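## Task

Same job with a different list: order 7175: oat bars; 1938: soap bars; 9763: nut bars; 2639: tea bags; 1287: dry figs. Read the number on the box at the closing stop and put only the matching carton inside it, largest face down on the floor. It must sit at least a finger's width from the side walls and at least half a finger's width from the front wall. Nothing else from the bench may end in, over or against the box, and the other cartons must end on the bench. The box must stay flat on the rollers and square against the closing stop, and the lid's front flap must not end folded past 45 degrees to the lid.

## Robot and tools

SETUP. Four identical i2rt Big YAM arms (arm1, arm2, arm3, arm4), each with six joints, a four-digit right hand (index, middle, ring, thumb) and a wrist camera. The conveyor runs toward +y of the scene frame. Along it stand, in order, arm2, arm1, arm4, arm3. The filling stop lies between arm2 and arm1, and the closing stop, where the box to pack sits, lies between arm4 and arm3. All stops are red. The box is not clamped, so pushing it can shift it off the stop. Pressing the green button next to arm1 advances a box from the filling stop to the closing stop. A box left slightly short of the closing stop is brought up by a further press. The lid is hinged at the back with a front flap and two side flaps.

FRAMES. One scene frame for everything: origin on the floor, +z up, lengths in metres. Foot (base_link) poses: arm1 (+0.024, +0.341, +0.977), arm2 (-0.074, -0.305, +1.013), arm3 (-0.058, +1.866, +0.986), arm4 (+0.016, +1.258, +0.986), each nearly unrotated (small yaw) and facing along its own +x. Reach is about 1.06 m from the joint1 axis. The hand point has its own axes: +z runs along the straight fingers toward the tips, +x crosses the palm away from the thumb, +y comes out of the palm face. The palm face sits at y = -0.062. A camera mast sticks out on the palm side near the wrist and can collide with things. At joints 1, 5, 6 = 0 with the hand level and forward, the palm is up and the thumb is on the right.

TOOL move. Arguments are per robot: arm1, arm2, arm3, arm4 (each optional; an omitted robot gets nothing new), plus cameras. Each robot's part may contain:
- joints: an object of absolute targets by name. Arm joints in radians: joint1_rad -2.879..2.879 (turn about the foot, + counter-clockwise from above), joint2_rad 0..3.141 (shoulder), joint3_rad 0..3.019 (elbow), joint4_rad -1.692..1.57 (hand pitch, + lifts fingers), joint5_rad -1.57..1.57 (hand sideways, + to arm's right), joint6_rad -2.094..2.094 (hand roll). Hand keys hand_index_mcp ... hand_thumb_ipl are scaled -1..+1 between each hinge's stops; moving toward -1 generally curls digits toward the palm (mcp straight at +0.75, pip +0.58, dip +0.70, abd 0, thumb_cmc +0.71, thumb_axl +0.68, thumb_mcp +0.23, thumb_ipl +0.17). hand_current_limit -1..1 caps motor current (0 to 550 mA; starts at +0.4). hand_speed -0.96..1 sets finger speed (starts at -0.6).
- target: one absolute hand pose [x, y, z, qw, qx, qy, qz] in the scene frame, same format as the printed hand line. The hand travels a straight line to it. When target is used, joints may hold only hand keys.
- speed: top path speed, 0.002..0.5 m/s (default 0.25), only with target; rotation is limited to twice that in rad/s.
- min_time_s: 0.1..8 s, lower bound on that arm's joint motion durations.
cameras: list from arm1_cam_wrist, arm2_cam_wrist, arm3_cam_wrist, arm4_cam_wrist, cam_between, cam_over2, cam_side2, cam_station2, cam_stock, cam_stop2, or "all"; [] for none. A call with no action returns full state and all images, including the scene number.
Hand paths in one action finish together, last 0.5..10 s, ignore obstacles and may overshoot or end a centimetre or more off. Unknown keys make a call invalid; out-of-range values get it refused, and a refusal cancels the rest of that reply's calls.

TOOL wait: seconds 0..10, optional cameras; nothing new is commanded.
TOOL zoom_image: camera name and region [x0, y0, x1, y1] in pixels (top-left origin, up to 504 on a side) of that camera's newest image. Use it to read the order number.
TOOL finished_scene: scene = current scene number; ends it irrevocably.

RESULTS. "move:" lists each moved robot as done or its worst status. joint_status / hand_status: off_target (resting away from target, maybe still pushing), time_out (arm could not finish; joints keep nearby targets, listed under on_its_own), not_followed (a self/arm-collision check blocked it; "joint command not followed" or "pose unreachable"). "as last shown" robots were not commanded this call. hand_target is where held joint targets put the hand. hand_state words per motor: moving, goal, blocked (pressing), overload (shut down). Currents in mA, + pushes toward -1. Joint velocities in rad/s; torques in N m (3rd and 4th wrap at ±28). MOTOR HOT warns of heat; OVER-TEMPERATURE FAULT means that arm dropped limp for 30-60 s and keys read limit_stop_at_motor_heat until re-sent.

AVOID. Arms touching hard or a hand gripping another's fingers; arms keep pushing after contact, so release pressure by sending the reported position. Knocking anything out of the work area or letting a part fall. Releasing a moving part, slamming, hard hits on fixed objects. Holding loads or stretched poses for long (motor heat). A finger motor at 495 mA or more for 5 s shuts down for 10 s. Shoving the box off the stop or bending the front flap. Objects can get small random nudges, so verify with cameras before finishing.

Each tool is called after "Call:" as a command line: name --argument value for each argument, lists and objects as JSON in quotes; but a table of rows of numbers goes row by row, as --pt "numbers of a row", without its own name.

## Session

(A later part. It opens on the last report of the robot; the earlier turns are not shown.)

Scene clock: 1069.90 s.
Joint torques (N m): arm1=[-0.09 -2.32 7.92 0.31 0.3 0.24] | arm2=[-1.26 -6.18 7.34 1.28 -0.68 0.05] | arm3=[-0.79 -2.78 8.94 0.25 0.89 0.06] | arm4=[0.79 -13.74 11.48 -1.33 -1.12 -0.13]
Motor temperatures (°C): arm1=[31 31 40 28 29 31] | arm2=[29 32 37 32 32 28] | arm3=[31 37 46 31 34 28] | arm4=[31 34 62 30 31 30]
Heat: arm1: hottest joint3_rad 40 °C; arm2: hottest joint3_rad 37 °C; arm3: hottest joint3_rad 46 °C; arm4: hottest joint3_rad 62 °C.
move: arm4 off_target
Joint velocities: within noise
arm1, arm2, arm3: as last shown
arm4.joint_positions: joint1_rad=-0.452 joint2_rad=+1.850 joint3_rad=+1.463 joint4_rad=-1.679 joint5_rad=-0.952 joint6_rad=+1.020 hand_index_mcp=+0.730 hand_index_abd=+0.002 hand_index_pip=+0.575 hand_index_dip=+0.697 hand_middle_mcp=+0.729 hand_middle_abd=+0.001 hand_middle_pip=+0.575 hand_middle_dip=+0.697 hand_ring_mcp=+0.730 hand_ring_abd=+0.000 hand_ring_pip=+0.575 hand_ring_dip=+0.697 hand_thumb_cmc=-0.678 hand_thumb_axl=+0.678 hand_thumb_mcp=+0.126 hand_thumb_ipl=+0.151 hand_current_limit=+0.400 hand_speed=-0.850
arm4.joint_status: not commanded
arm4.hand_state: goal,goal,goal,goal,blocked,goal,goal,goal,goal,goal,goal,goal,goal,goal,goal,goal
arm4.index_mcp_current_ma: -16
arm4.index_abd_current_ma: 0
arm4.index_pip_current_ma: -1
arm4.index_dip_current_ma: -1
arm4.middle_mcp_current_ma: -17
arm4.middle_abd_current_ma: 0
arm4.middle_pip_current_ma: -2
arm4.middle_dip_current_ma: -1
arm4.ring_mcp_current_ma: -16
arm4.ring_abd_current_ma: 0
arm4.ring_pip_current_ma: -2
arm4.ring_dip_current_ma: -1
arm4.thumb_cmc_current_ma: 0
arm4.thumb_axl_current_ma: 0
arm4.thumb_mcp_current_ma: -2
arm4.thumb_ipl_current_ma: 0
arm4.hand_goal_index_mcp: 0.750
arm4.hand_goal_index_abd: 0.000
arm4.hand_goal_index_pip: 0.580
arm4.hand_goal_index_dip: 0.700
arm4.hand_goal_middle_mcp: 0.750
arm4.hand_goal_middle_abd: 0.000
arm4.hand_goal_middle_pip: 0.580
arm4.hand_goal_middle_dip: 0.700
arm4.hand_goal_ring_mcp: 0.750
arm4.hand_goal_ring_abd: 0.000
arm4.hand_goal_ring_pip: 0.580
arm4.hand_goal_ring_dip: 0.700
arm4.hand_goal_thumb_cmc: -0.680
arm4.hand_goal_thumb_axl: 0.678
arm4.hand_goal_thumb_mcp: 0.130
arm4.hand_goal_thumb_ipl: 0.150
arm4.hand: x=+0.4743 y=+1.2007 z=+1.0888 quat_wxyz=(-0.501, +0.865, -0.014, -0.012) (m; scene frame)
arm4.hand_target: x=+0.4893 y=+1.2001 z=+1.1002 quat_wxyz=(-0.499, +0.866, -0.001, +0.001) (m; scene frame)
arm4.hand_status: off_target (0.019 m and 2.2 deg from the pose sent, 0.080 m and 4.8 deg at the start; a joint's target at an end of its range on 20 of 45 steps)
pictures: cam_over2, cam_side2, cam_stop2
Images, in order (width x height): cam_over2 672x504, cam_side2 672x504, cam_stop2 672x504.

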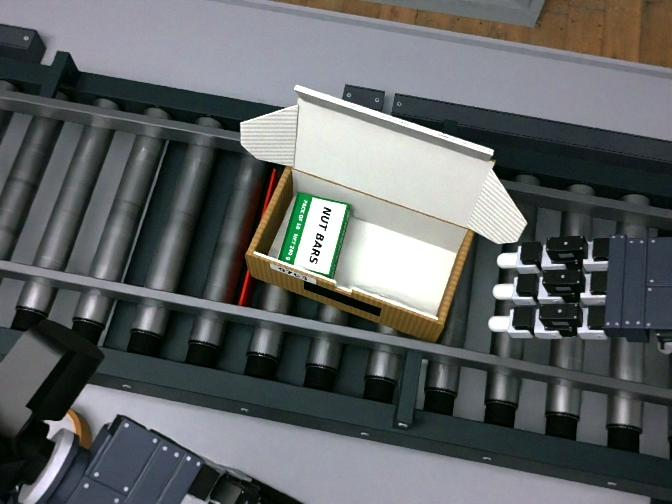

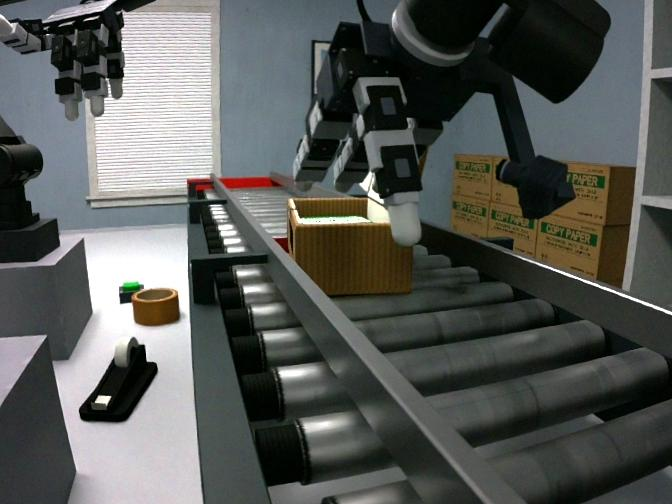

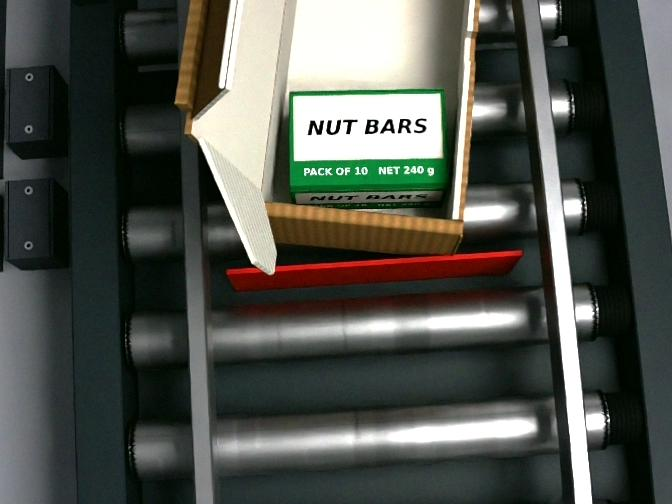

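Call:
move --arm4 '{"target": [0.51, 1.195, 1.03, -0.5, 0.866, 0, 0], "speed": 0.10}'

Call:
move --arm4 '{"target": [0.505, 1.20, 1.01, -0.5, 0.866, 0, 0], "speed": 0.06}' --cameras '["cam_stop2", "cam_over2", "cam_side2"]'

Scene clock: 1076.30 s.
Joint torques (N m): arm1=[-0.15 -2.26 7.94 0.32 0.3 0.24] | arm2=[-2.02 -6.18 7.36 1.11 -0.67 0.08] | arm3=[-0.79 -2.73 8.94 0.27 0.89 0.06] | arm4=[0.91 -14.45 10.74 -0.31 -1.07 -0.14]
Motor temperatures (°C): arm1=[31 31 40 28 29 31] | arm2=[29 32 37 32 32 28] | arm3=[31 36 46 31 34 28] | arm4=[31 34 62 30 31 30]
Heat: arm1: hottest joint3_rad 40 °C; arm2: hottest joint3_rad 37 °C; arm3: hottest joint3_rad 46 °C; arm4: hottest joint3_rad 62 °C.
move: arm4 off_target
Joint velocities: within noise
arm1, arm2, arm3: as last shown
arm4.joint_positions: joint1_rad=-0.452 joint2_rad=+1.975 joint3_rad=+1.463 joint4_rad=-1.580 joint5_rad=-0.952 joint6_rad=+1.017 hand_index_mcp=+0.730 hand_index_abd=+0.002 hand_index_pip=+0.575 hand_index_dip=+0.697 hand_middle_mcp=+0.729 hand_middle_abd=+0.001 hand_middle_pip=+0.575 hand_middle_dip=+0.697 hand_ring_mcp=+0.730 hand_ring_abd=+0.000 hand_ring_pip=+0.575 hand_ring_dip=+0.697 hand_thumb_cmc=-0.678 hand_thumb_axl=+0.678 hand_thumb_mcp=+0.126 hand_thumb_ipl=+0.151 hand_current_limit=+0.400 hand_speed=-0.850
arm4.joint_status: not commanded
arm4.hand_state: goal,goal,goal,goal,blocked,goal,goal,goal,goal,goal,goal,goal,goal,goal,goal,goal
arm4.index_mcp_current_ma: -16
arm4.index_abd_current_ma: 0
arm4.index_pip_current_ma: -1
arm4.index_dip_current_ma: -1
arm4.middle_mcp_current_ma: -17
arm4.middle_abd_current_ma: 0
arm4.middle_pip_current_ma: -2
arm4.middle_dip_current_ma: -1
arm4.ring_mcp_current_ma: -16
arm4.ring_abd_current_ma: 0
arm4.ring_pip_current_ma: -2
arm4.ring_dip_current_ma: -1
arm4.thumb_cmc_current_ma: 0
arm4.thumb_axl_current_ma: 0
arm4.thumb_mcp_current_ma: -2
arm4.thumb_ipl_current_ma: 0
arm4.hand_goal_index_mcp: 0.750
arm4.hand_goal_index_abd: 0.000
arm4.hand_goal_index_pip: 0.580
arm4.hand_goal_index_dip: 0.700
arm4.hand_goal_middle_mcp: 0.750
arm4.hand_goal_middle_abd: 0.000
arm4.hand_goal_middle_pip: 0.580
arm4.hand_goal_middle_dip: 0.700
arm4.hand_goal_ring_mcp: 0.750
arm4.hand_goal_ring_abd: 0.000
arm4.hand_goal_ring_pip: 0.580
arm4.hand_goal_ring_dip: 0.700
arm4.hand_goal_thumb_cmc: -0.680
arm4.hand_goal_thumb_axl: 0.678
arm4.hand_goal_thumb_mcp: 0.130
arm4.hand_goal_thumb_ipl: 0.150
arm4.hand: x=+0.4885 y=+1.1970 z=+1.0241 quat_wxyz=(-0.505, +0.863, -0.019, -0.022) (m; scene frame)
arm4.hand_target: x=+0.5093 y=+1.1951 z=+1.0306 quat_wxyz=(-0.500, +0.866, +0.000, +0.000) (m; scene frame)
arm4.hand_status: off_target (0.022 m and 3.4 deg from the pose sent, 0.069 m and 2.1 deg at the start)
pictures: none

Scene clock: 1077.33 s.
Joint torques (N m): arm1=[-0.15 -2.32 7.94 0.31 0.3 0.24] | arm2=[-1.44 -6.3 7.41 1.31 -0.66 0.08] | arm3=[-0.79 -2.73 8.92 0.24 0.89 0.06] | arm4=[1.08 -14.27 7.15 -0.25 -1.11 -0.04]
Motor temperatures (°C): arm1=[31 31 40 28 29 31] | arm2=[29 32 37 32 32 28] | arm3=[31 36 46 31 34 28] | arm4=[31 34 62 30 31 30]
Heat: arm1: hottest joint3_rad 40 °C; arm2: hottest joint3_rad 37 °C; arm3: hottest joint3_rad 46 °C; arm4: hottest joint3_rad 62 °C.
move: arm4 done
Joint velocities: within noise
arm1.joint_positions: joint1_rad=+0.308 joint2_rad=+0.808 joint3_rad=+0.654 joint4_rad=-1.138 joint5_rad=+0.603 joint6_rad=-1.211 hand_index_mcp=+0.219 hand_index_abd=+0.001 hand_index_pip=+0.434 hand_index_dip=+0.682 hand_middle_mcp=+0.219 hand_middle_abd=+0.001 hand_middle_pip=+0.434 hand_middle_dip=+0.683 hand_ring_mcp=+0.268 hand_ring_abd=+0.000 hand_ring_pip=+0.433 hand_ring_dip=+0.554 hand_thumb_cmc=-0.681 hand_thumb_axl=+0.677 hand_thumb_mcp=+0.126 hand_thumb_ipl=+0.149 hand_current_limit=+0.400 hand_speed=-0.850
arm1.joint_status: not commanded
arm1.hand_state: goal,goal,goal,goal,goal,goal,goal,goal,goal,goal,goal,goal,goal,goal,goal,goal
arm1.index_mcp_current_ma: 0
arm1.index_abd_current_ma: 0
arm1.index_pip_current_ma: 0
arm1.index_dip_current_ma: 0
arm1.middle_mcp_current_ma: 0
arm1.middle_abd_current_ma: 0
arm1.middle_pip_current_ma: 0
arm1.middle_dip_current_ma: 0
arm1.ring_mcp_current_ma: 0
arm1.ring_abd_current_ma: 0
arm1.ring_pip_current_ma: 0
arm1.ring_dip_current_ma: 0
arm1.thumb_cmc_current_ma: 0
arm1.thumb_axl_current_ma: 0
arm1.thumb_mcp_current_ma: -1
arm1.thumb_ipl_current_ma: 0
arm1.hand_goal_index_mcp: 0.220
arm1.hand_goal_index_abd: 0.000
arm1.hand_goal_index_pip: 0.432
arm1.hand_goal_index_dip: 0.680
arm1.hand_goal_middle_mcp: 0.220
arm1.hand_goal_middle_abd: 0.000
arm1.hand_goal_middle_pip: 0.432
arm1.hand_goal_middle_dip: 0.680
arm1.hand_goal_ring_mcp: 0.270
arm1.hand_goal_ring_abd: 0.000
arm1.hand_goal_ring_pip: 0.432
arm1.hand_goal_ring_dip: 0.552
arm1.hand_goal_thumb_cmc: -0.680
arm1.hand_goal_thumb_axl: 0.678
arm1.hand_goal_thumb_mcp: 0.130
arm1.hand_goal_thumb_ipl: 0.150
arm1.hand: x=+0.3258 y=+0.4082 z=+1.1356 quat_wxyz=(+0.226, +0.046, +0.946, -0.228) (m; scene frame)
arm1.hand_target: x=+0.3232 y=+0.4048 z=+1.1350 quat_wxyz=(+0.223, +0.053, +0.946, -0.227) (m; scene frame)
arm1.hand_status: not commanded
arm2.joint_positions: joint1_rad=-0.590 joint2_rad=+1.208 joint3_rad=+0.808 joint4_rad=-1.211 joint5_rad=-0.802 joint6_rad=+1.190 hand_index_mcp=+0.214 hand_index_abd=+0.003 hand_index_pip=+0.434 hand_index_dip=+0.683 hand_middle_mcp=+0.215 hand_middle_abd=+0.001 hand_middle_pip=+0.434 hand_middle_dip=+0.683 hand_ring_mcp=+0.263 hand_ring_abd=-0.002 hand_ring_pip=+0.434 hand_ring_dip=+0.555 hand_thumb_cmc=-0.696 hand_thumb_axl=+0.680 hand_thumb_mcp=+0.125 hand_thumb_ipl=+0.148 hand_current_limit=+0.400 hand_speed=-0.850
arm2.joint_status: not commanded
arm2.hand_state: goal,goal,goal,goal,goal,goal,goal,goal,goal,goal,goal,goal,goal,goal,goal,goal
arm2.index_mcp_current_ma: -2
arm2.index_abd_current_ma: 0
arm2.index_pip_current_ma: 0
arm2.index_dip_current_ma: 1
arm2.middle_mcp_current_ma: -2
arm2.middle_abd_current_ma: 0
arm2.middle_pip_current_ma: 0
arm2.middle_dip_current_ma: 0
arm2.ring_mcp_current_ma: -3
arm2.ring_abd_current_ma: 0
arm2.ring_pip_current_ma: 0
arm2.ring_dip_current_ma: 1
arm2.thumb_cmc_current_ma: 1
arm2.thumb_axl_current_ma: 0
arm2.thumb_mcp_current_ma: -2
arm2.thumb_ipl_current_ma: -1
arm2.hand_goal_index_mcp: 0.220
arm2.hand_goal_index_abd: 0.000
arm2.hand_goal_index_pip: 0.432
arm2.hand_goal_index_dip: 0.680
arm2.hand_goal_middle_mcp: 0.220
arm2.hand_goal_middle_abd: 0.000
arm2.hand_goal_middle_pip: 0.432
arm2.hand_goal_middle_dip: 0.680
arm2.hand_goal_ring_mcp: 0.270
arm2.hand_goal_ring_abd: 0.000
arm2.hand_goal_ring_pip: 0.432
arm2.hand_goal_ring_dip: 0.552
arm2.hand_goal_thumb_cmc: -0.700
arm2.hand_goal_thumb_axl: 0.678
arm2.hand_goal_thumb_mcp: 0.130
arm2.hand_goal_thumb_ipl: 0.150
arm2.hand: x=+0.2028 y=-0.4427 z=+1.1155 quat_wxyz=(-0.348, +0.910, -0.140, +0.179) (m; scene frame)
arm2.hand_target: x=+0.2002 y=-0.4451 z=+1.1147 quat_wxyz=(-0.344, +0.909, -0.147, +0.183) (m; scene frame)
arm2.hand_status: not commanded
arm3: as last shown
arm4.joint_positions: joint1_rad=-0.448 joint2_rad=+1.983 joint3_rad=+1.463 joint4_rad=-1.520 joint5_rad=-0.955 joint6_rad=+1.017 hand_index_mcp=+0.730 hand_index_abd=+0.002 hand_index_pip=+0.575 hand_index_dip=+0.697 hand_middle_mcp=+0.729 hand_middle_abd=+0.001 hand_middle_pip=+0.575 hand_middle_dip=+0.697 hand_ring_mcp=+0.730 hand_ring_abd=+0.000 hand_ring_pip=+0.575 hand_ring_dip=+0.697 hand_thumb_cmc=-0.678 hand_thumb_axl=+0.678 hand_thumb_mcp=+0.126 hand_thumb_ipl=+0.151 hand_current_limit=+0.400 hand_speed=-0.850
arm4.joint_status: not commanded
arm4.hand_state: goal,goal,goal,goal,blocked,goal,goal,goal,goal,goal,goal,goal,goal,goal,goal,goal
arm4.index_mcp_current_ma: -16
arm4.index_abd_current_ma: 0
arm4.index_pip_current_ma: -1
arm4.index_dip_current_ma: -1
arm4.middle_mcp_current_ma: -17
arm4.middle_abd_current_ma: 0
arm4.middle_pip_current_ma: -2
arm4.middle_dip_current_ma: -1
arm4.ring_mcp_current_ma: -16
arm4.ring_abd_current_ma: 0
arm4.ring_pip_current_ma: -2
arm4.ring_dip_current_ma: -1
arm4.thumb_cmc_current_ma: 0
arm4.thumb_axl_current_ma: 0
arm4.thumb_mcp_current_ma: -2
arm4.thumb_ipl_current_ma: 0
arm4.hand_goal_index_mcp: 0.750
arm4.hand_goal_index_abd: 0.000
arm4.hand_goal_index_pip: 0.580
arm4.hand_goal_index_dip: 0.700
arm4.hand_goal_middle_mcp: 0.750
arm4.hand_goal_middle_abd: 0.000
arm4.hand_goal_middle_pip: 0.580
arm4.hand_goal_middle_dip: 0.700
arm4.hand_goal_ring_mcp: 0.750
arm4.hand_goal_ring_abd: 0.000
arm4.hand_goal_ring_pip: 0.580
arm4.hand_goal_ring_dip: 0.700
arm4.hand_goal_thumb_cmc: -0.680
arm4.hand_goal_thumb_axl: 0.678
arm4.hand_goal_thumb_mcp: 0.130
arm4.hand_goal_thumb_ipl: 0.150
arm4.hand: x=+0.5011 y=+1.1957 z=+1.0151 quat_wxyz=(-0.499, +0.867, -0.006, -0.001) (m; scene frame)
arm4.hand_target: x=+0.5050 y=+1.2000 z=+1.0102 quat_wxyz=(-0.500, +0.866, +0.000, +0.000) (m; scene frame)
arm4.hand_status: done (0.008 m and 0.7 deg from the pose sent, 0.022 m and 3.5 deg at the start)
pictures: cam_over2, cam_side2, cam_stop2
Images, in order (width x height): cam_over2 672x504, cam_side2 672x504, cam_stop2 672x504.

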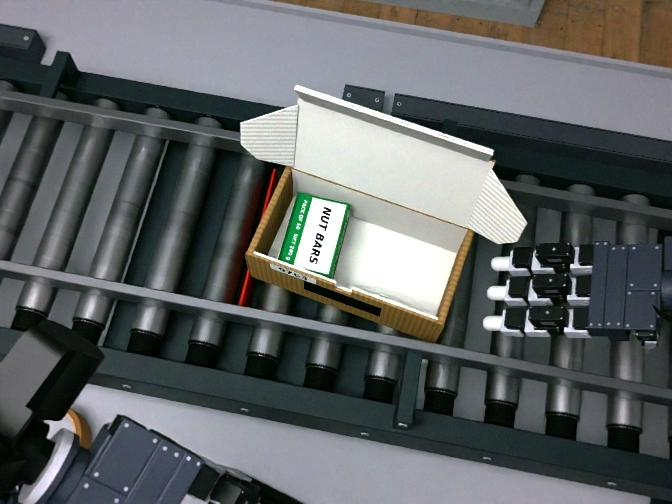

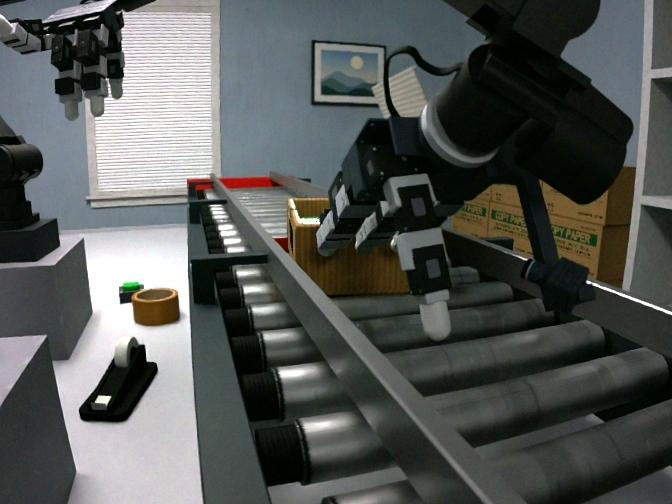

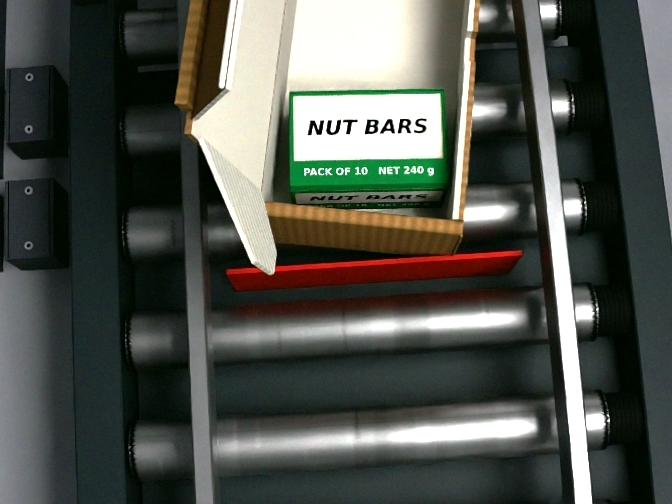

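Call:
move --arm4 '{"target": [0.505, 1.245, 1.008, -0.5, 0.866, 0, 0], "speed": 0.03}' --cameras '["cam_stop2", "cam_over2"]'

Scene clock: 1084.40 s.
Joint torques (N m): arm1=[-0.09 -2.26 7.95 0.32 0.3 0.25] | arm2=[-1.85 -6.24 7.31 1.18 -0.69 0.05] | arm3=[-0.85 -2.78 8.94 0.27 0.89 0.06] | arm4=[1.55 -17.26 6.42 0.03 -1.25 0.14]
Motor temperatures (°C): arm1=[31 31 40 28 29 31] | arm2=[29 32 37 32 32 28] | arm3=[31 36 46 31 34 28] | arm4=[31 35 61 30 32 30]
Heat: arm1: hottest joint3_rad 40 °C; arm2: hottest joint3_rad 37 °C; arm3: hottest joint3_rad 46 °C; arm4: hottest joint3_rad 61 °C.
move: arm4 off_target
Joint velocities: within noise
arm1, arm2, arm3: as last shown
arm4.joint_positions: joint1_rad=-0.378 joint2_rad=+1.972 joint3_rad=+1.399 joint4_rad=-1.384 joint5_rad=-0.986 joint6_rad=+1.134 hand_index_mcp=+0.730 hand_index_abd=+0.002 hand_index_pip=+0.575 hand_index_dip=+0.697 hand_middle_mcp=+0.729 hand_middle_abd=+0.001 hand_middle_pip=+0.575 hand_middle_dip=+0.697 hand_ring_mcp=+0.730 hand_ring_abd=+0.002 hand_ring_pip=+0.575 hand_ring_dip=+0.698 hand_thumb_cmc=-0.678 hand_thumb_axl=+0.678 hand_thumb_mcp=+0.126 hand_thumb_ipl=+0.151 hand_current_limit=+0.400 hand_speed=-0.850
arm4.joint_status: not commanded
arm4.hand_state: goal,goal,goal,goal,blocked,goal,goal,goal,goal,goal,goal,goal,goal,goal,goal,goal
arm4.index_mcp_current_ma: -16
arm4.index_abd_current_ma: 0
arm4.index_pip_current_ma: -1
arm4.index_dip_current_ma: -1
arm4.middle_mcp_current_ma: -17
arm4.middle_abd_current_ma: 0
arm4.middle_pip_current_ma: -2
arm4.middle_dip_current_ma: -1
arm4.ring_mcp_current_ma: -16
arm4.ring_abd_current_ma: 0
arm4.ring_pip_current_ma: -1
arm4.ring_dip_current_ma: 0
arm4.thumb_cmc_current_ma: 0
arm4.thumb_axl_current_ma: 0
arm4.thumb_mcp_current_ma: -2
arm4.thumb_ipl_current_ma: 0
arm4.hand_goal_index_mcp: 0.750
arm4.hand_goal_index_abd: 0.000
arm4.hand_goal_index_pip: 0.580
arm4.hand_goal_index_dip: 0.700
arm4.hand_goal_middle_mcp: 0.750
arm4.hand_goal_middle_abd: 0.000
arm4.hand_goal_middle_pip: 0.580
arm4.hand_goal_middle_dip: 0.700
arm4.hand_goal_ring_mcp: 0.750
arm4.hand_goal_ring_abd: 0.000
arm4.hand_goal_ring_pip: 0.580
arm4.hand_goal_ring_dip: 0.700
arm4.hand_goal_thumb_cmc: -0.680
arm4.hand_goal_thumb_axl: 0.678
arm4.hand_goal_thumb_mcp: 0.130
arm4.hand_goal_thumb_ipl: 0.150
arm4.hand: x=+0.5015 y=+1.2344 z=+0.9988 quat_wxyz=(-0.501, +0.865, -0.011, -0.006) (m; scene frame)
arm4.hand_target: x=+0.5048 y=+1.2449 z=+1.0080 quat_wxyz=(-0.500, +0.866, +0.000, +0.000) (m; scene frame)
arm4.hand_status: off_target (0.014 m and 1.4 deg from the pose sent, 0.050 m and 0.7 deg at the start)
pictures: cam_over2, cam_stop2
Images, in order (width x height): cam_over2 672x504, cam_stop2 672x504.

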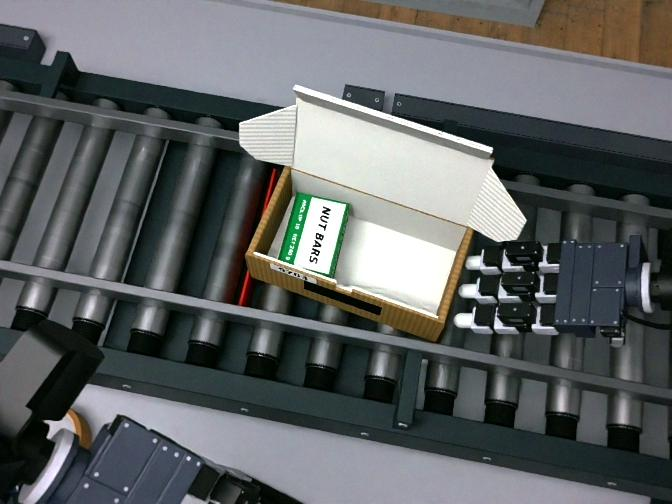

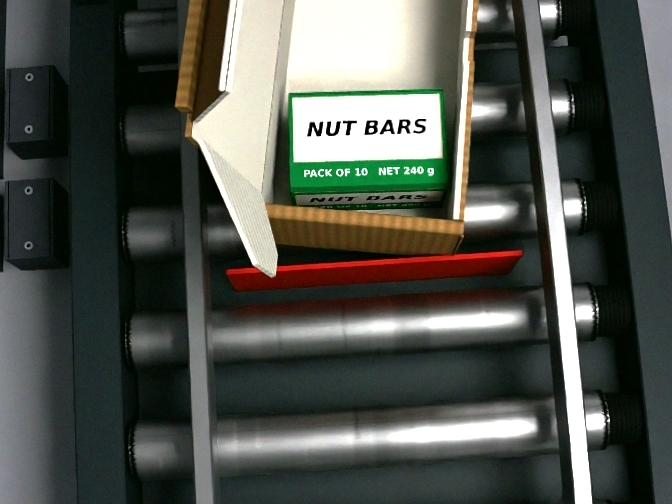

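Call:
move --arm4 '{"target": [0.507, 1.268, 1.015, -0.5, 0.866, 0, 0], "speed": 0.02}' --cameras '["cam_stop2", "cam_over2"]'

Scene clock: 1094.57 s.
Joint torques (N m): arm1=[-0.09 -2.32 7.94 0.31 0.3 0.24] | arm2=[-1.49 -5.54 7.36 1.28 -0.66 0.07] | arm3=[-0.79 -2.73 8.95 0.27 0.89 0.06] | arm4=[3.78 -16.56 6.27 -0.32 -1.6 0.06]
Motor temperatures (°C): arm1=[31 31 40 28 29 31] | arm2=[29 32 37 32 32 28] | arm3=[31 35 46 31 34 28] | arm4=[31 36 60 30 32 30]
Heat: arm1: hottest joint3_rad 40 °C; arm2: hottest joint3_rad 37 °C; arm3: hottest joint3_rad 46 °C; arm4: hottest joint3_rad 60 °C.
move: arm4 off_target
Joint velocities: within noise
arm1, arm2, arm3: as last shown
arm4.joint_positions: joint1_rad=-0.358 joint2_rad=+1.943 joint3_rad=+1.386 joint4_rad=-1.322 joint5_rad=-0.992 joint6_rad=+1.213 hand_index_mcp=+0.730 hand_index_abd=+0.002 hand_index_pip=+0.575 hand_index_dip=+0.697 hand_middle_mcp=+0.729 hand_middle_abd=+0.001 hand_middle_pip=+0.573 hand_middle_dip=+0.697 hand_ring_mcp=+0.706 hand_ring_abd=-0.012 hand_ring_pip=+0.559 hand_ring_dip=+0.690 hand_thumb_cmc=-0.678 hand_thumb_axl=+0.678 hand_thumb_mcp=+0.126 hand_thumb_ipl=+0.151 hand_current_limit=+0.400 hand_speed=-0.850
arm4.joint_status: not commanded
arm4.hand_state: goal,goal,goal,goal,blocked,goal,goal,goal,blocked,goal,blocked,goal,goal,goal,goal,goal
arm4.index_mcp_current_ma: -16
arm4.index_abd_current_ma: 0
arm4.index_pip_current_ma: -1
arm4.index_dip_current_ma: -1
arm4.middle_mcp_current_ma: -17
arm4.middle_abd_current_ma: 0
arm4.middle_pip_current_ma: -2
arm4.middle_dip_current_ma: -1
arm4.ring_mcp_current_ma: -62
arm4.ring_abd_current_ma: -5
arm4.ring_pip_current_ma: -15
arm4.ring_dip_current_ma: -5
arm4.thumb_cmc_current_ma: 0
arm4.thumb_axl_current_ma: 0
arm4.thumb_mcp_current_ma: -2
arm4.thumb_ipl_current_ma: 0
arm4.hand_goal_index_mcp: 0.750
arm4.hand_goal_index_abd: 0.000
arm4.hand_goal_index_pip: 0.580
arm4.hand_goal_index_dip: 0.700
arm4.hand_goal_middle_mcp: 0.750
arm4.hand_goal_middle_abd: 0.000
arm4.hand_goal_middle_pip: 0.580
arm4.hand_goal_middle_dip: 0.700
arm4.hand_goal_ring_mcp: 0.750
arm4.hand_goal_ring_abd: 0.000
arm4.hand_goal_ring_pip: 0.580
arm4.hand_goal_ring_dip: 0.700
arm4.hand_goal_thumb_cmc: -0.680
arm4.hand_goal_thumb_axl: 0.678
arm4.hand_goal_thumb_mcp: 0.130
arm4.hand_goal_thumb_ipl: 0.150
arm4.hand: x=+0.5070 y=+1.2435 z=+1.0063 quat_wxyz=(-0.496, +0.868, -0.018, +0.004) (m; scene frame)
arm4.hand_target: x=+0.5064 y=+1.2673 z=+1.0147 quat_wxyz=(-0.500, +0.866, +0.000, +0.000) (m; scene frame)
arm4.hand_status: off_target (0.026 m and 2.2 deg from the pose sent, 0.038 m and 1.4 deg at the start)
pictures: cam_over2, cam_stop2
Images, in order (width x height): cam_over2 672x504, cam_stop2 672x504.

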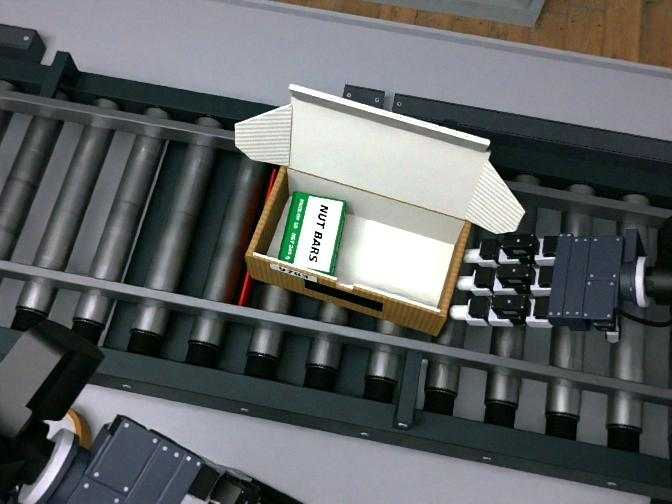

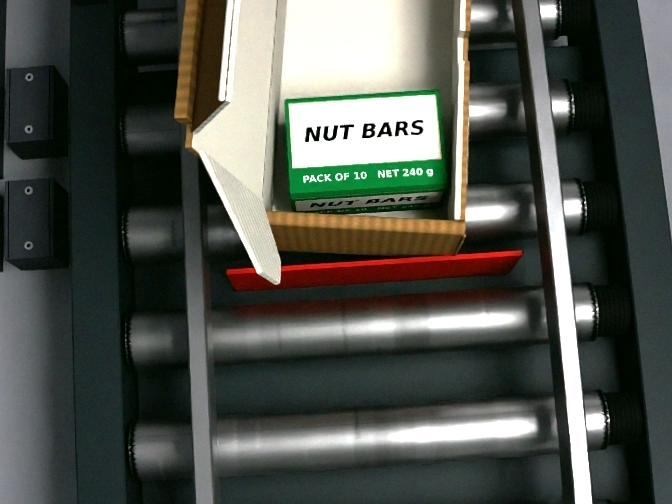

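Call:
move --arm4 '{"target": [0.507, 1.285, 1.015, -0.5, 0.866, 0, 0], "speed": 0.02}' --cameras '["cam_stop2", "cam_over2"]'

Scene clock: 1098.07 s.
Joint torques (N m): arm1=[-0.09 -2.32 7.94 0.31 0.3 0.24] | arm2=[-1.26 -5.89 7.2 1.24 -0.65 0.06] | arm3=[-0.73 -2.78 8.95 0.25 0.89 0.06] | arm4=[5.13 -16.15 5.98 -0.03 -1.96 0.14]
Motor temperatures (°C): arm1=[31 31 40 28 29 31] | arm2=[29 32 37 32 32 28] | arm3=[31 35 46 31 34 28] | arm4=[31 36 60 30 33 30]
Heat: arm1: hottest joint3_rad 40 °C; arm2: hottest joint3_rad 37 °C; arm3: hottest joint3_rad 46 °C; arm4: hottest joint3_rad 60 °C.
move: arm4 off_target
Joint velocities: within noise
arm1, arm2, arm3: as last shown
arm4.joint_positions: joint1_rad=-0.349 joint2_rad=+1.921 joint3_rad=+1.368 joint4_rad=-1.269 joint5_rad=-0.992 joint6_rad=+1.265 hand_index_mcp=+0.729 hand_index_abd=+0.001 hand_index_pip=+0.573 hand_index_dip=+0.697 hand_middle_mcp=+0.718 hand_middle_abd=-0.010 hand_middle_pip=+0.568 hand_middle_dip=+0.696 hand_ring_mcp=+0.706 hand_ring_abd=-0.011 hand_ring_pip=+0.559 hand_ring_dip=+0.689 hand_thumb_cmc=-0.678 hand_thumb_axl=+0.678 hand_thumb_mcp=+0.126 hand_thumb_ipl=+0.151 hand_current_limit=+0.400 hand_speed=-0.850
arm4.joint_status: not commanded
arm4.hand_state: blocked,goal,goal,goal,blocked,goal,goal,goal,blocked,goal,blocked,goal,goal,goal,goal,goal
arm4.index_mcp_current_ma: -18
arm4.index_abd_current_ma: 0
arm4.index_pip_current_ma: -3
arm4.index_dip_current_ma: -1
arm4.middle_mcp_current_ma: -36
arm4.middle_abd_current_ma: -4
arm4.middle_pip_current_ma: -6
arm4.middle_dip_current_ma: -1
arm4.ring_mcp_current_ma: -62
arm4.ring_abd_current_ma: -4
arm4.ring_pip_current_ma: -16
arm4.ring_dip_current_ma: -5
arm4.thumb_cmc_current_ma: 0
arm4.thumb_axl_current_ma: 0
arm4.thumb_mcp_current_ma: -2
arm4.thumb_ipl_current_ma: 0
arm4.hand_goal_index_mcp: 0.750
arm4.hand_goal_index_abd: 0.000
arm4.hand_goal_index_pip: 0.580
arm4.hand_goal_index_dip: 0.700
arm4.hand_goal_middle_mcp: 0.750
arm4.hand_goal_middle_abd: 0.000
arm4.hand_goal_middle_pip: 0.580
arm4.hand_goal_middle_dip: 0.700
arm4.hand_goal_ring_mcp: 0.750
arm4.hand_goal_ring_abd: 0.000
arm4.hand_goal_ring_pip: 0.580
arm4.hand_goal_ring_dip: 0.700
arm4.hand_goal_thumb_cmc: -0.680
arm4.hand_goal_thumb_axl: 0.678
arm4.hand_goal_thumb_mcp: 0.130
arm4.hand_goal_thumb_ipl: 0.150
arm4.hand: x=+0.5095 y=+1.2472 z=+1.0099 quat_wxyz=(-0.491, +0.871, -0.023, +0.013) (m; scene frame)
arm4.hand_target: x=+0.5057 y=+1.2835 z=+1.0148 quat_wxyz=(-0.500, +0.866, +0.000, +0.000) (m; scene frame)
arm4.hand_status: off_target (0.038 m and 3.3 deg from the pose sent, 0.042 m and 2.2 deg at the start)
pictures: cam_over2, cam_stop2
Images, in order (width x height): cam_over2 672x504, cam_stop2 672x504.

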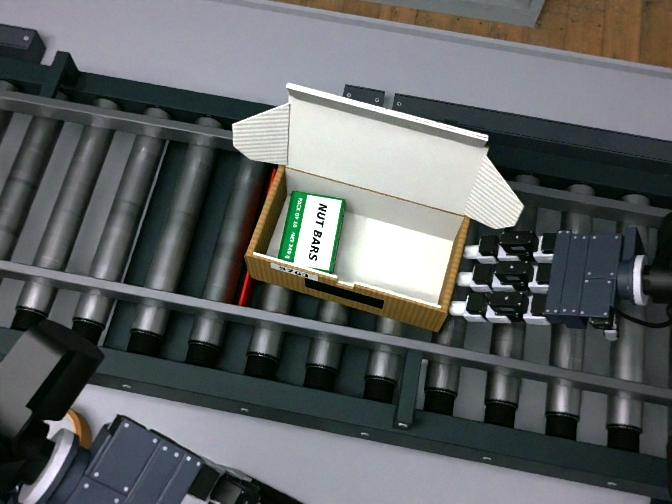

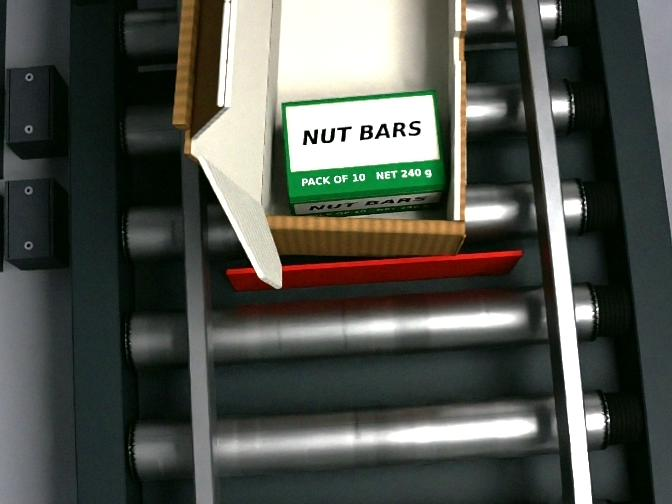

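Call:
move --arm4 '{"target": [0.515, 1.265, 1.02, -0.5, 0.866, 0, 0], "speed": 0.05, "joints": {"hand_index_mcp": 0.58, "hand_middle_mcp": 0.58, "hand_ring_mcp": 0.78, "hand_ring_pip": 0.60}}'

Call:
move --arm4 '{"target": [0.517, 1.285, 1.018, -0.5, 0.866, 0, 0], "speed": 0.02}' --cameras '["cam_stop2", "cam_over2", "cam_side2"]'

Scene clock: 1105.93 s.
Joint torques (N m): arm1=[-0.15 -2.26 7.95 0.31 0.3 0.24] | arm2=[-1.67 -6.42 7.3 1.31 -0.7 0.07] | arm3=[-0.79 -2.73 8.95 0.25 0.89 0.06] | arm4=[2.55 -14.1 9.76 -1.77 -1.53 -0.25]
Motor temperatures (°C): arm1=[31 31 40 28 29 31] | arm2=[29 32 37 32 32 28] | arm3=[31 35 46 31 34 28] | arm4=[31 36 59 30 34 30]
Heat: arm1: hottest joint3_rad 40 °C; arm2: hottest joint3_rad 37 °C; arm3: hottest joint3_rad 46 °C; arm4: hottest joint3_rad 59 °C.
move: arm4 off_target
Joint velocities: within noise
arm1, arm2: as last shown
arm3.joint_positions: joint1_rad=-0.335 joint2_rad=+0.956 joint3_rad=+0.984 joint4_rad=-1.342 joint5_rad=+1.033 joint6_rad=-1.789 hand_index_mcp=+0.189 hand_index_abd=+0.001 hand_index_pip=+0.434 hand_index_dip=+0.682 hand_middle_mcp=+0.192 hand_middle_abd=+0.003 hand_middle_pip=+0.434 hand_middle_dip=+0.683 hand_ring_mcp=+0.980 hand_ring_abd=+0.001 hand_ring_pip=+0.942 hand_ring_dip=+0.897 hand_thumb_cmc=-0.677 hand_thumb_axl=+0.680 hand_thumb_mcp=+0.081 hand_thumb_ipl=+0.118 hand_current_limit=+0.740 hand_speed=-0.850
arm3.joint_status: not commanded
arm3.hand_state: goal,goal,goal,goal,goal,goal,goal,goal,goal,goal,goal,goal,goal,goal,goal,goal
arm3.index_mcp_current_ma: -47
arm3.index_abd_current_ma: 5
arm3.index_pip_current_ma: 8
arm3.index_dip_current_ma: 9
arm3.middle_mcp_current_ma: -35
arm3.middle_abd_current_ma: 9
arm3.middle_pip_current_ma: 8
arm3.middle_dip_current_ma: 11
arm3.ring_mcp_current_ma: -90
arm3.ring_abd_current_ma: 2
arm3.ring_pip_current_ma: -33
arm3.ring_dip_current_ma: -12
arm3.thumb_cmc_current_ma: 10
arm3.thumb_axl_current_ma: 10
arm3.thumb_mcp_current_ma: -26
arm3.thumb_ipl_current_ma: -13
arm3.hand_goal_index_mcp: 0.200
arm3.hand_goal_index_abd: 0.000
arm3.hand_goal_index_pip: 0.432
arm3.hand_goal_index_dip: 0.680
arm3.hand_goal_middle_mcp: 0.200
arm3.hand_goal_middle_abd: 0.000
arm3.hand_goal_middle_pip: 0.432
arm3.hand_goal_middle_dip: 0.680
arm3.hand_goal_ring_mcp: 1.000
arm3.hand_goal_ring_abd: 0.000
arm3.hand_goal_ring_pip: 0.950
arm3.hand_goal_ring_dip: 0.900
arm3.hand_goal_thumb_cmc: -0.680
arm3.hand_goal_thumb_axl: 0.678
arm3.hand_goal_thumb_mcp: 0.086
arm3.hand_goal_thumb_ipl: 0.120
arm3.hand: x=+0.1786 y=+1.6456 z=+1.2449 quat_wxyz=(-0.042, +0.147, +0.856, -0.495) (m; scene frame)
arm3.hand_target: x=+0.1732 y=+1.6436 z=+1.2445 quat_wxyz=(-0.046, +0.155, +0.855, -0.493) (m; scene frame)
arm3.hand_status: not commanded
arm4.joint_positions: joint1_rad=-0.347 joint2_rad=+1.920 joint3_rad=+1.379 joint4_rad=-1.305 joint5_rad=-0.993 joint6_rad=+1.245 hand_index_mcp=+0.575 hand_index_abd=+0.001 hand_index_pip=+0.577 hand_index_dip=+0.699 hand_middle_mcp=+0.574 hand_middle_abd=-0.004 hand_middle_pip=+0.579 hand_middle_dip=+0.701 hand_ring_mcp=+0.705 hand_ring_abd=-0.046 hand_ring_pip=+0.560 hand_ring_dip=+0.679 hand_thumb_cmc=-0.678 hand_thumb_axl=+0.678 hand_thumb_mcp=+0.126 hand_thumb_ipl=+0.151 hand_current_limit=+0.400 hand_speed=-0.850
arm4.joint_status: hand_ring_mcp off_target (ended at +0.705, target +0.780); hand_ring_pip off_target (ended at +0.560, target +0.600); the others done
arm4.hand_state: goal,goal,goal,goal,goal,goal,goal,goal,blocked,blocked,blocked,blocked,goal,goal,goal,goal
arm4.index_mcp_current_ma: -2
arm4.index_abd_current_ma: 0
arm4.index_pip_current_ma: 0
arm4.index_dip_current_ma: 0
arm4.middle_mcp_current_ma: -2
arm4.middle_abd_current_ma: -1
arm4.middle_pip_current_ma: 0
arm4.middle_dip_current_ma: 0
arm4.ring_mcp_current_ma: -149
arm4.ring_abd_current_ma: -46
arm4.ring_pip_current_ma: -47
arm4.ring_dip_current_ma: -16
arm4.thumb_cmc_current_ma: 0
arm4.thumb_axl_current_ma: 0
arm4.thumb_mcp_current_ma: -2
arm4.thumb_ipl_current_ma: 0
arm4.hand_goal_index_mcp: 0.580
arm4.hand_goal_index_abd: 0.000
arm4.hand_goal_index_pip: 0.580
arm4.hand_goal_index_dip: 0.700
arm4.hand_goal_middle_mcp: 0.580
arm4.hand_goal_middle_abd: 0.000
arm4.hand_goal_middle_pip: 0.580
arm4.hand_goal_middle_dip: 0.700
arm4.hand_goal_ring_mcp: 0.780
arm4.hand_goal_ring_abd: 0.000
arm4.hand_goal_ring_pip: 0.600
arm4.hand_goal_ring_dip: 0.700
arm4.hand_goal_thumb_cmc: -0.680
arm4.hand_goal_thumb_axl: 0.678
arm4.hand_goal_thumb_mcp: 0.130
arm4.hand_goal_thumb_ipl: 0.150
arm4.hand: x=+0.5079 y=+1.2484 z=+1.0148 quat_wxyz=(-0.494, +0.869, -0.020, +0.008) (m; scene frame)
arm4.hand_target: x=+0.5144 y=+1.2649 z=+1.0199 quat_wxyz=(-0.500, +0.866, -0.001, +0.001) (m; scene frame)
arm4.hand_status: off_target (0.019 m and 2.6 deg from the pose sent, 0.021 m and 3.3 deg at the start)
pictures: none

Scene clock: 1107.53 s.
Joint torques (N m): arm1=[-0.15 -2.26 7.94 0.31 0.3 0.24] | arm2=[-1.44 -5.95 7.28 1.11 -0.68 0.08] | arm3=[-0.79 -2.78 8.94 0.25 0.89 0.06] | arm4=[5.13 -14.92 8.17 -0.32 -1.91 0.05]
Motor temperatures (°C): arm1=[31 31 40 28 29 31] | arm2=[29 32 37 32 32 28] | arm3=[31 34 46 31 34 28] | arm4=[31 36 59 30 34 30]
Heat: arm1: hottest joint3_rad 40 °C; arm2: hottest joint3_rad 37 °C; arm3: hottest joint3_rad 46 °C; arm4: hottest joint3_rad 59 °C.
move: arm4 off_target
Joint velocities: within noise
arm1, arm2, arm3: as last shown
arm4.joint_positions: joint1_rad=-0.339 joint2_rad=+1.920 joint3_rad=+1.379 joint4_rad=-1.273 joint5_rad=-0.995 joint6_rad=+1.282 hand_index_mcp=+0.575 hand_index_abd=+0.001 hand_index_pip=+0.577 hand_index_dip=+0.699 hand_middle_mcp=+0.574 hand_middle_abd=-0.004 hand_middle_pip=+0.579 hand_middle_dip=+0.701 hand_ring_mcp=+0.703 hand_ring_abd=-0.046 hand_ring_pip=+0.560 hand_ring_dip=+0.679 hand_thumb_cmc=-0.678 hand_thumb_axl=+0.678 hand_thumb_mcp=+0.126 hand_thumb_ipl=+0.151 hand_current_limit=+0.400 hand_speed=-0.850
arm4.joint_status: not commanded
arm4.hand_state: goal,goal,goal,goal,goal,goal,goal,goal,blocked,blocked,blocked,blocked,goal,goal,goal,goal
arm4.index_mcp_current_ma: -2
arm4.index_abd_current_ma: 0
arm4.index_pip_current_ma: 0
arm4.index_dip_current_ma: 0
arm4.middle_mcp_current_ma: -2
arm4.middle_abd_current_ma: -1
arm4.middle_pip_current_ma: 0
arm4.middle_dip_current_ma: 0
arm4.ring_mcp_current_ma: -153
arm4.ring_abd_current_ma: -46
arm4.ring_pip_current_ma: -47
arm4.ring_dip_current_ma: -16
arm4.thumb_cmc_current_ma: 0
arm4.thumb_axl_current_ma: 0
arm4.thumb_mcp_current_ma: -2
arm4.thumb_ipl_current_ma: 0
arm4.hand_goal_index_mcp: 0.580
arm4.hand_goal_index_abd: 0.000
arm4.hand_goal_index_pip: 0.580
arm4.hand_goal_index_dip: 0.700
arm4.hand_goal_middle_mcp: 0.580
arm4.hand_goal_middle_abd: 0.000
arm4.hand_goal_middle_pip: 0.580
arm4.hand_goal_middle_dip: 0.700
arm4.hand_goal_ring_mcp: 0.780
arm4.hand_goal_ring_abd: 0.000
arm4.hand_goal_ring_pip: 0.600
arm4.hand_goal_ring_dip: 0.700
arm4.hand_goal_thumb_cmc: -0.680
arm4.hand_goal_thumb_axl: 0.678
arm4.hand_goal_thumb_mcp: 0.130
arm4.hand_goal_thumb_ipl: 0.150
arm4.hand: x=+0.5124 y=+1.2517 z=+1.0139 quat_wxyz=(-0.492, +0.870, -0.025, +0.011) (m; scene frame)
arm4.hand_target: x=+0.5155 y=+1.2842 z=+1.0179 quat_wxyz=(-0.500, +0.866, +0.000, +0.000) (m; scene frame)
arm4.hand_status: off_target (0.034 m and 3.3 deg from the pose sent, 0.038 m and 2.6 deg at the start)
pictures: cam_over2, cam_side2, cam_stop2
Images, in order (width x height): cam_over2 672x504, cam_side2 672x504, cam_stop2 672x504.

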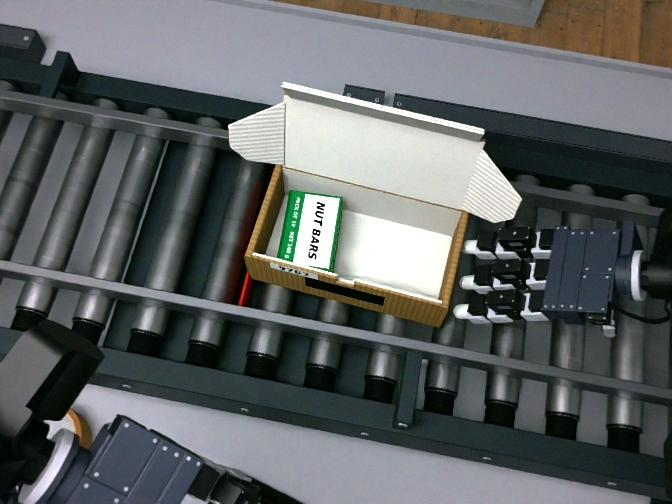

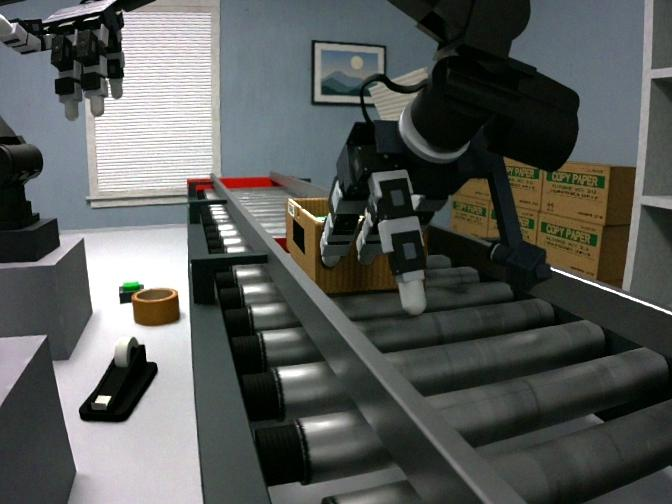

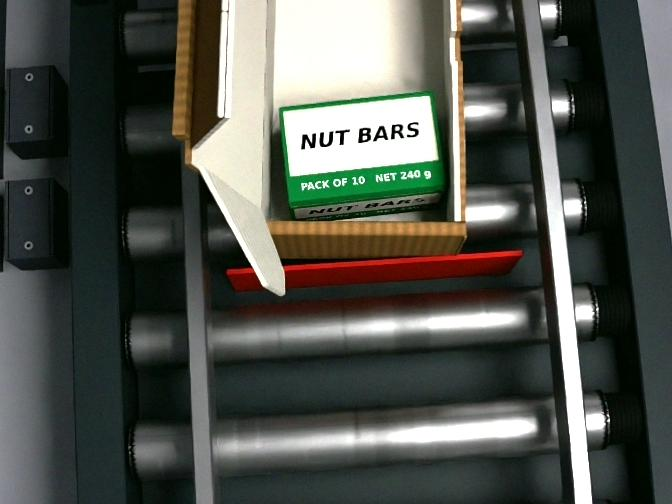

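Call:
move --arm4 '{"target": [0.517, 1.305, 1.018, -0.5, 0.866, 0, 0], "speed": 0.02}' --cameras '["cam_stop2", "cam_over2", "cam_side2"]'

Scene clock: 1111.13 s.
Joint torques (N m): arm1=[-0.09 -2.32 7.95 0.31 0.3 0.24] | arm2=[-1.38 -5.54 7.35 1.13 -0.71 0.09] | arm3=[-0.79 -2.84 8.94 0.24 0.89 0.06] | arm4=[6.36 -16.15 6.34 -0.4 -1.93 0.02]
Motor temperatures (°C): arm1=[31 31 40 28 29 31] | arm2=[29 32 37 32 32 28] | arm3=[31 34 46 31 34 28] | arm4=[31 36 59 30 34 30]
Heat: arm1: hottest joint3_rad 40 °C; arm2: hottest joint3_rad 37 °C; arm3: hottest joint3_rad 46 °C; arm4: hottest joint3_rad 59 °C.
move: arm4 off_target
Joint velocities: within noise
arm1, arm2, arm3: as last shown
arm4.joint_positions: joint1_rad=-0.319 joint2_rad=+1.919 joint3_rad=+1.379 joint4_rad=-1.203 joint5_rad=-1.001 joint6_rad=+1.347 hand_index_mcp=+0.575 hand_index_abd=+0.001 hand_index_pip=+0.577 hand_index_dip=+0.699 hand_middle_mcp=+0.574 hand_middle_abd=-0.003 hand_middle_pip=+0.579 hand_middle_dip=+0.701 hand_ring_mcp=+0.697 hand_ring_abd=-0.068 hand_ring_pip=+0.557 hand_ring_dip=+0.677 hand_thumb_cmc=-0.678 hand_thumb_axl=+0.678 hand_thumb_mcp=+0.126 hand_thumb_ipl=+0.151 hand_current_limit=+0.400 hand_speed=-0.850
arm4.joint_status: not commanded
arm4.hand_state: goal,goal,goal,goal,goal,goal,goal,goal,blocked,blocked,blocked,blocked,goal,goal,goal,goal
arm4.index_mcp_current_ma: -2
arm4.index_abd_current_ma: 0
arm4.index_pip_current_ma: 0
arm4.index_dip_current_ma: 0
arm4.middle_mcp_current_ma: -2
arm4.middle_abd_current_ma: -1
arm4.middle_pip_current_ma: 0
arm4.middle_dip_current_ma: 0
arm4.ring_mcp_current_ma: -176
arm4.ring_abd_current_ma: -92
arm4.ring_pip_current_ma: -52
arm4.ring_dip_current_ma: -19
arm4.thumb_cmc_current_ma: 0
arm4.thumb_axl_current_ma: 0
arm4.thumb_mcp_current_ma: -2
arm4.thumb_ipl_current_ma: 0
arm4.hand_goal_index_mcp: 0.580
arm4.hand_goal_index_abd: 0.000
arm4.hand_goal_index_pip: 0.580
arm4.hand_goal_index_dip: 0.700
arm4.hand_goal_middle_mcp: 0.580
arm4.hand_goal_middle_abd: 0.000
arm4.hand_goal_middle_pip: 0.580
arm4.hand_goal_middle_dip: 0.700
arm4.hand_goal_ring_mcp: 0.780
arm4.hand_goal_ring_abd: 0.000
arm4.hand_goal_ring_pip: 0.600
arm4.hand_goal_ring_dip: 0.700
arm4.hand_goal_thumb_cmc: -0.680
arm4.hand_goal_thumb_axl: 0.678
arm4.hand_goal_thumb_mcp: 0.130
arm4.hand_goal_thumb_ipl: 0.150
arm4.hand: x=+0.5234 y=+1.2609 z=+1.0126 quat_wxyz=(-0.490, +0.871, -0.028, +0.021) (m; scene frame)
arm4.hand_target: x=+0.5154 y=+1.3027 z=+1.0176 quat_wxyz=(-0.500, +0.866, +0.000, +0.000) (m; scene frame)
arm4.hand_status: off_target (0.045 m and 4.2 deg from the pose sent, 0.054 m and 3.3 deg at the start)
pictures: cam_over2, cam_side2, cam_stop2
Images, in order (width x height): cam_over2 672x504, cam_side2 672x504, cam_stop2 672x504.

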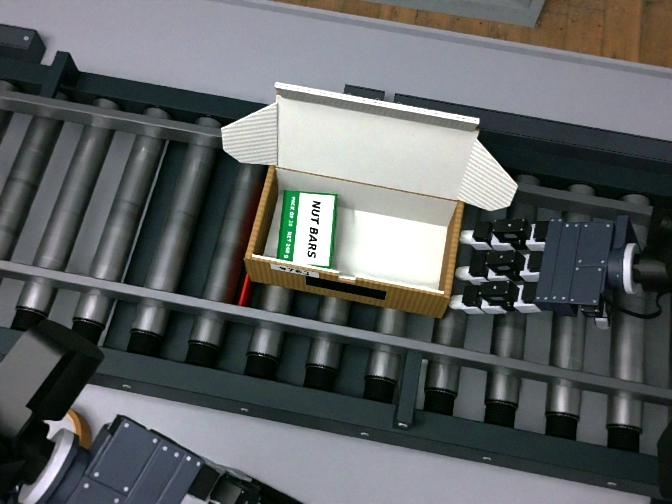

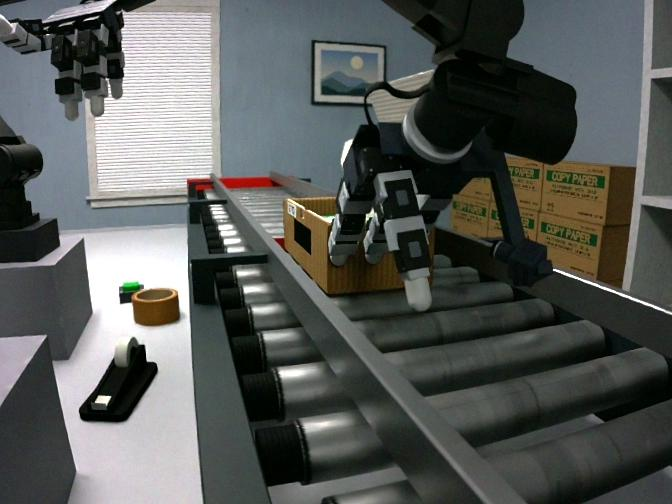

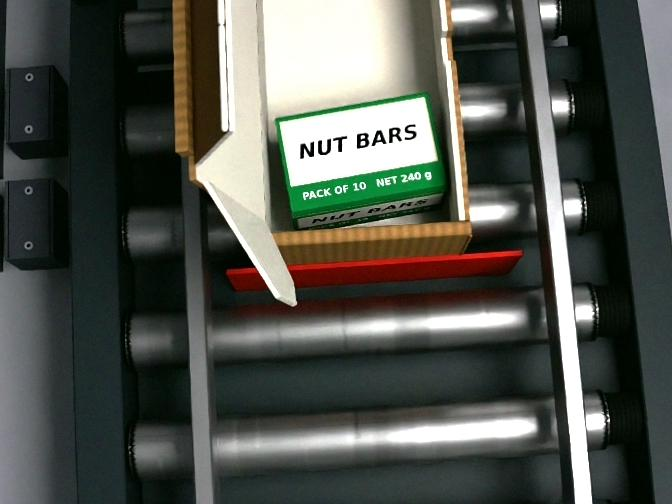

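Call:
zoom_image --camera "cam_stop2" --region '[170, 0, 530, 300]'

Call:
zoom_image --camera "cam_over2" --region '[220, 140, 500, 350]'

Scaled by 1.400 from the camera's 672x504 image, which has a finer 960x720 frame.

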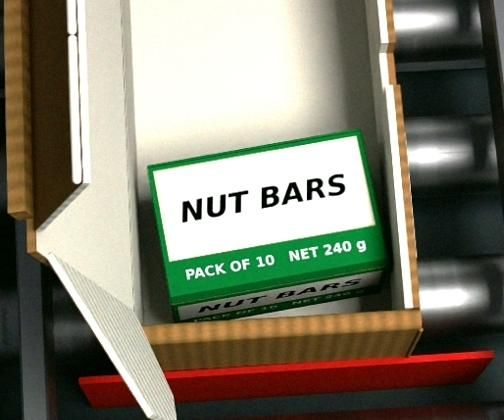

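Scaled by 1.800 from the camera's 672x504 image, which has a finer 960x720 frame.

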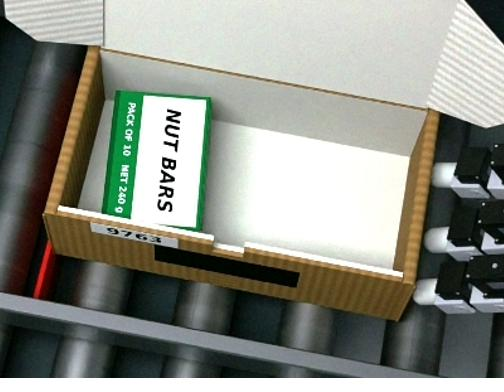

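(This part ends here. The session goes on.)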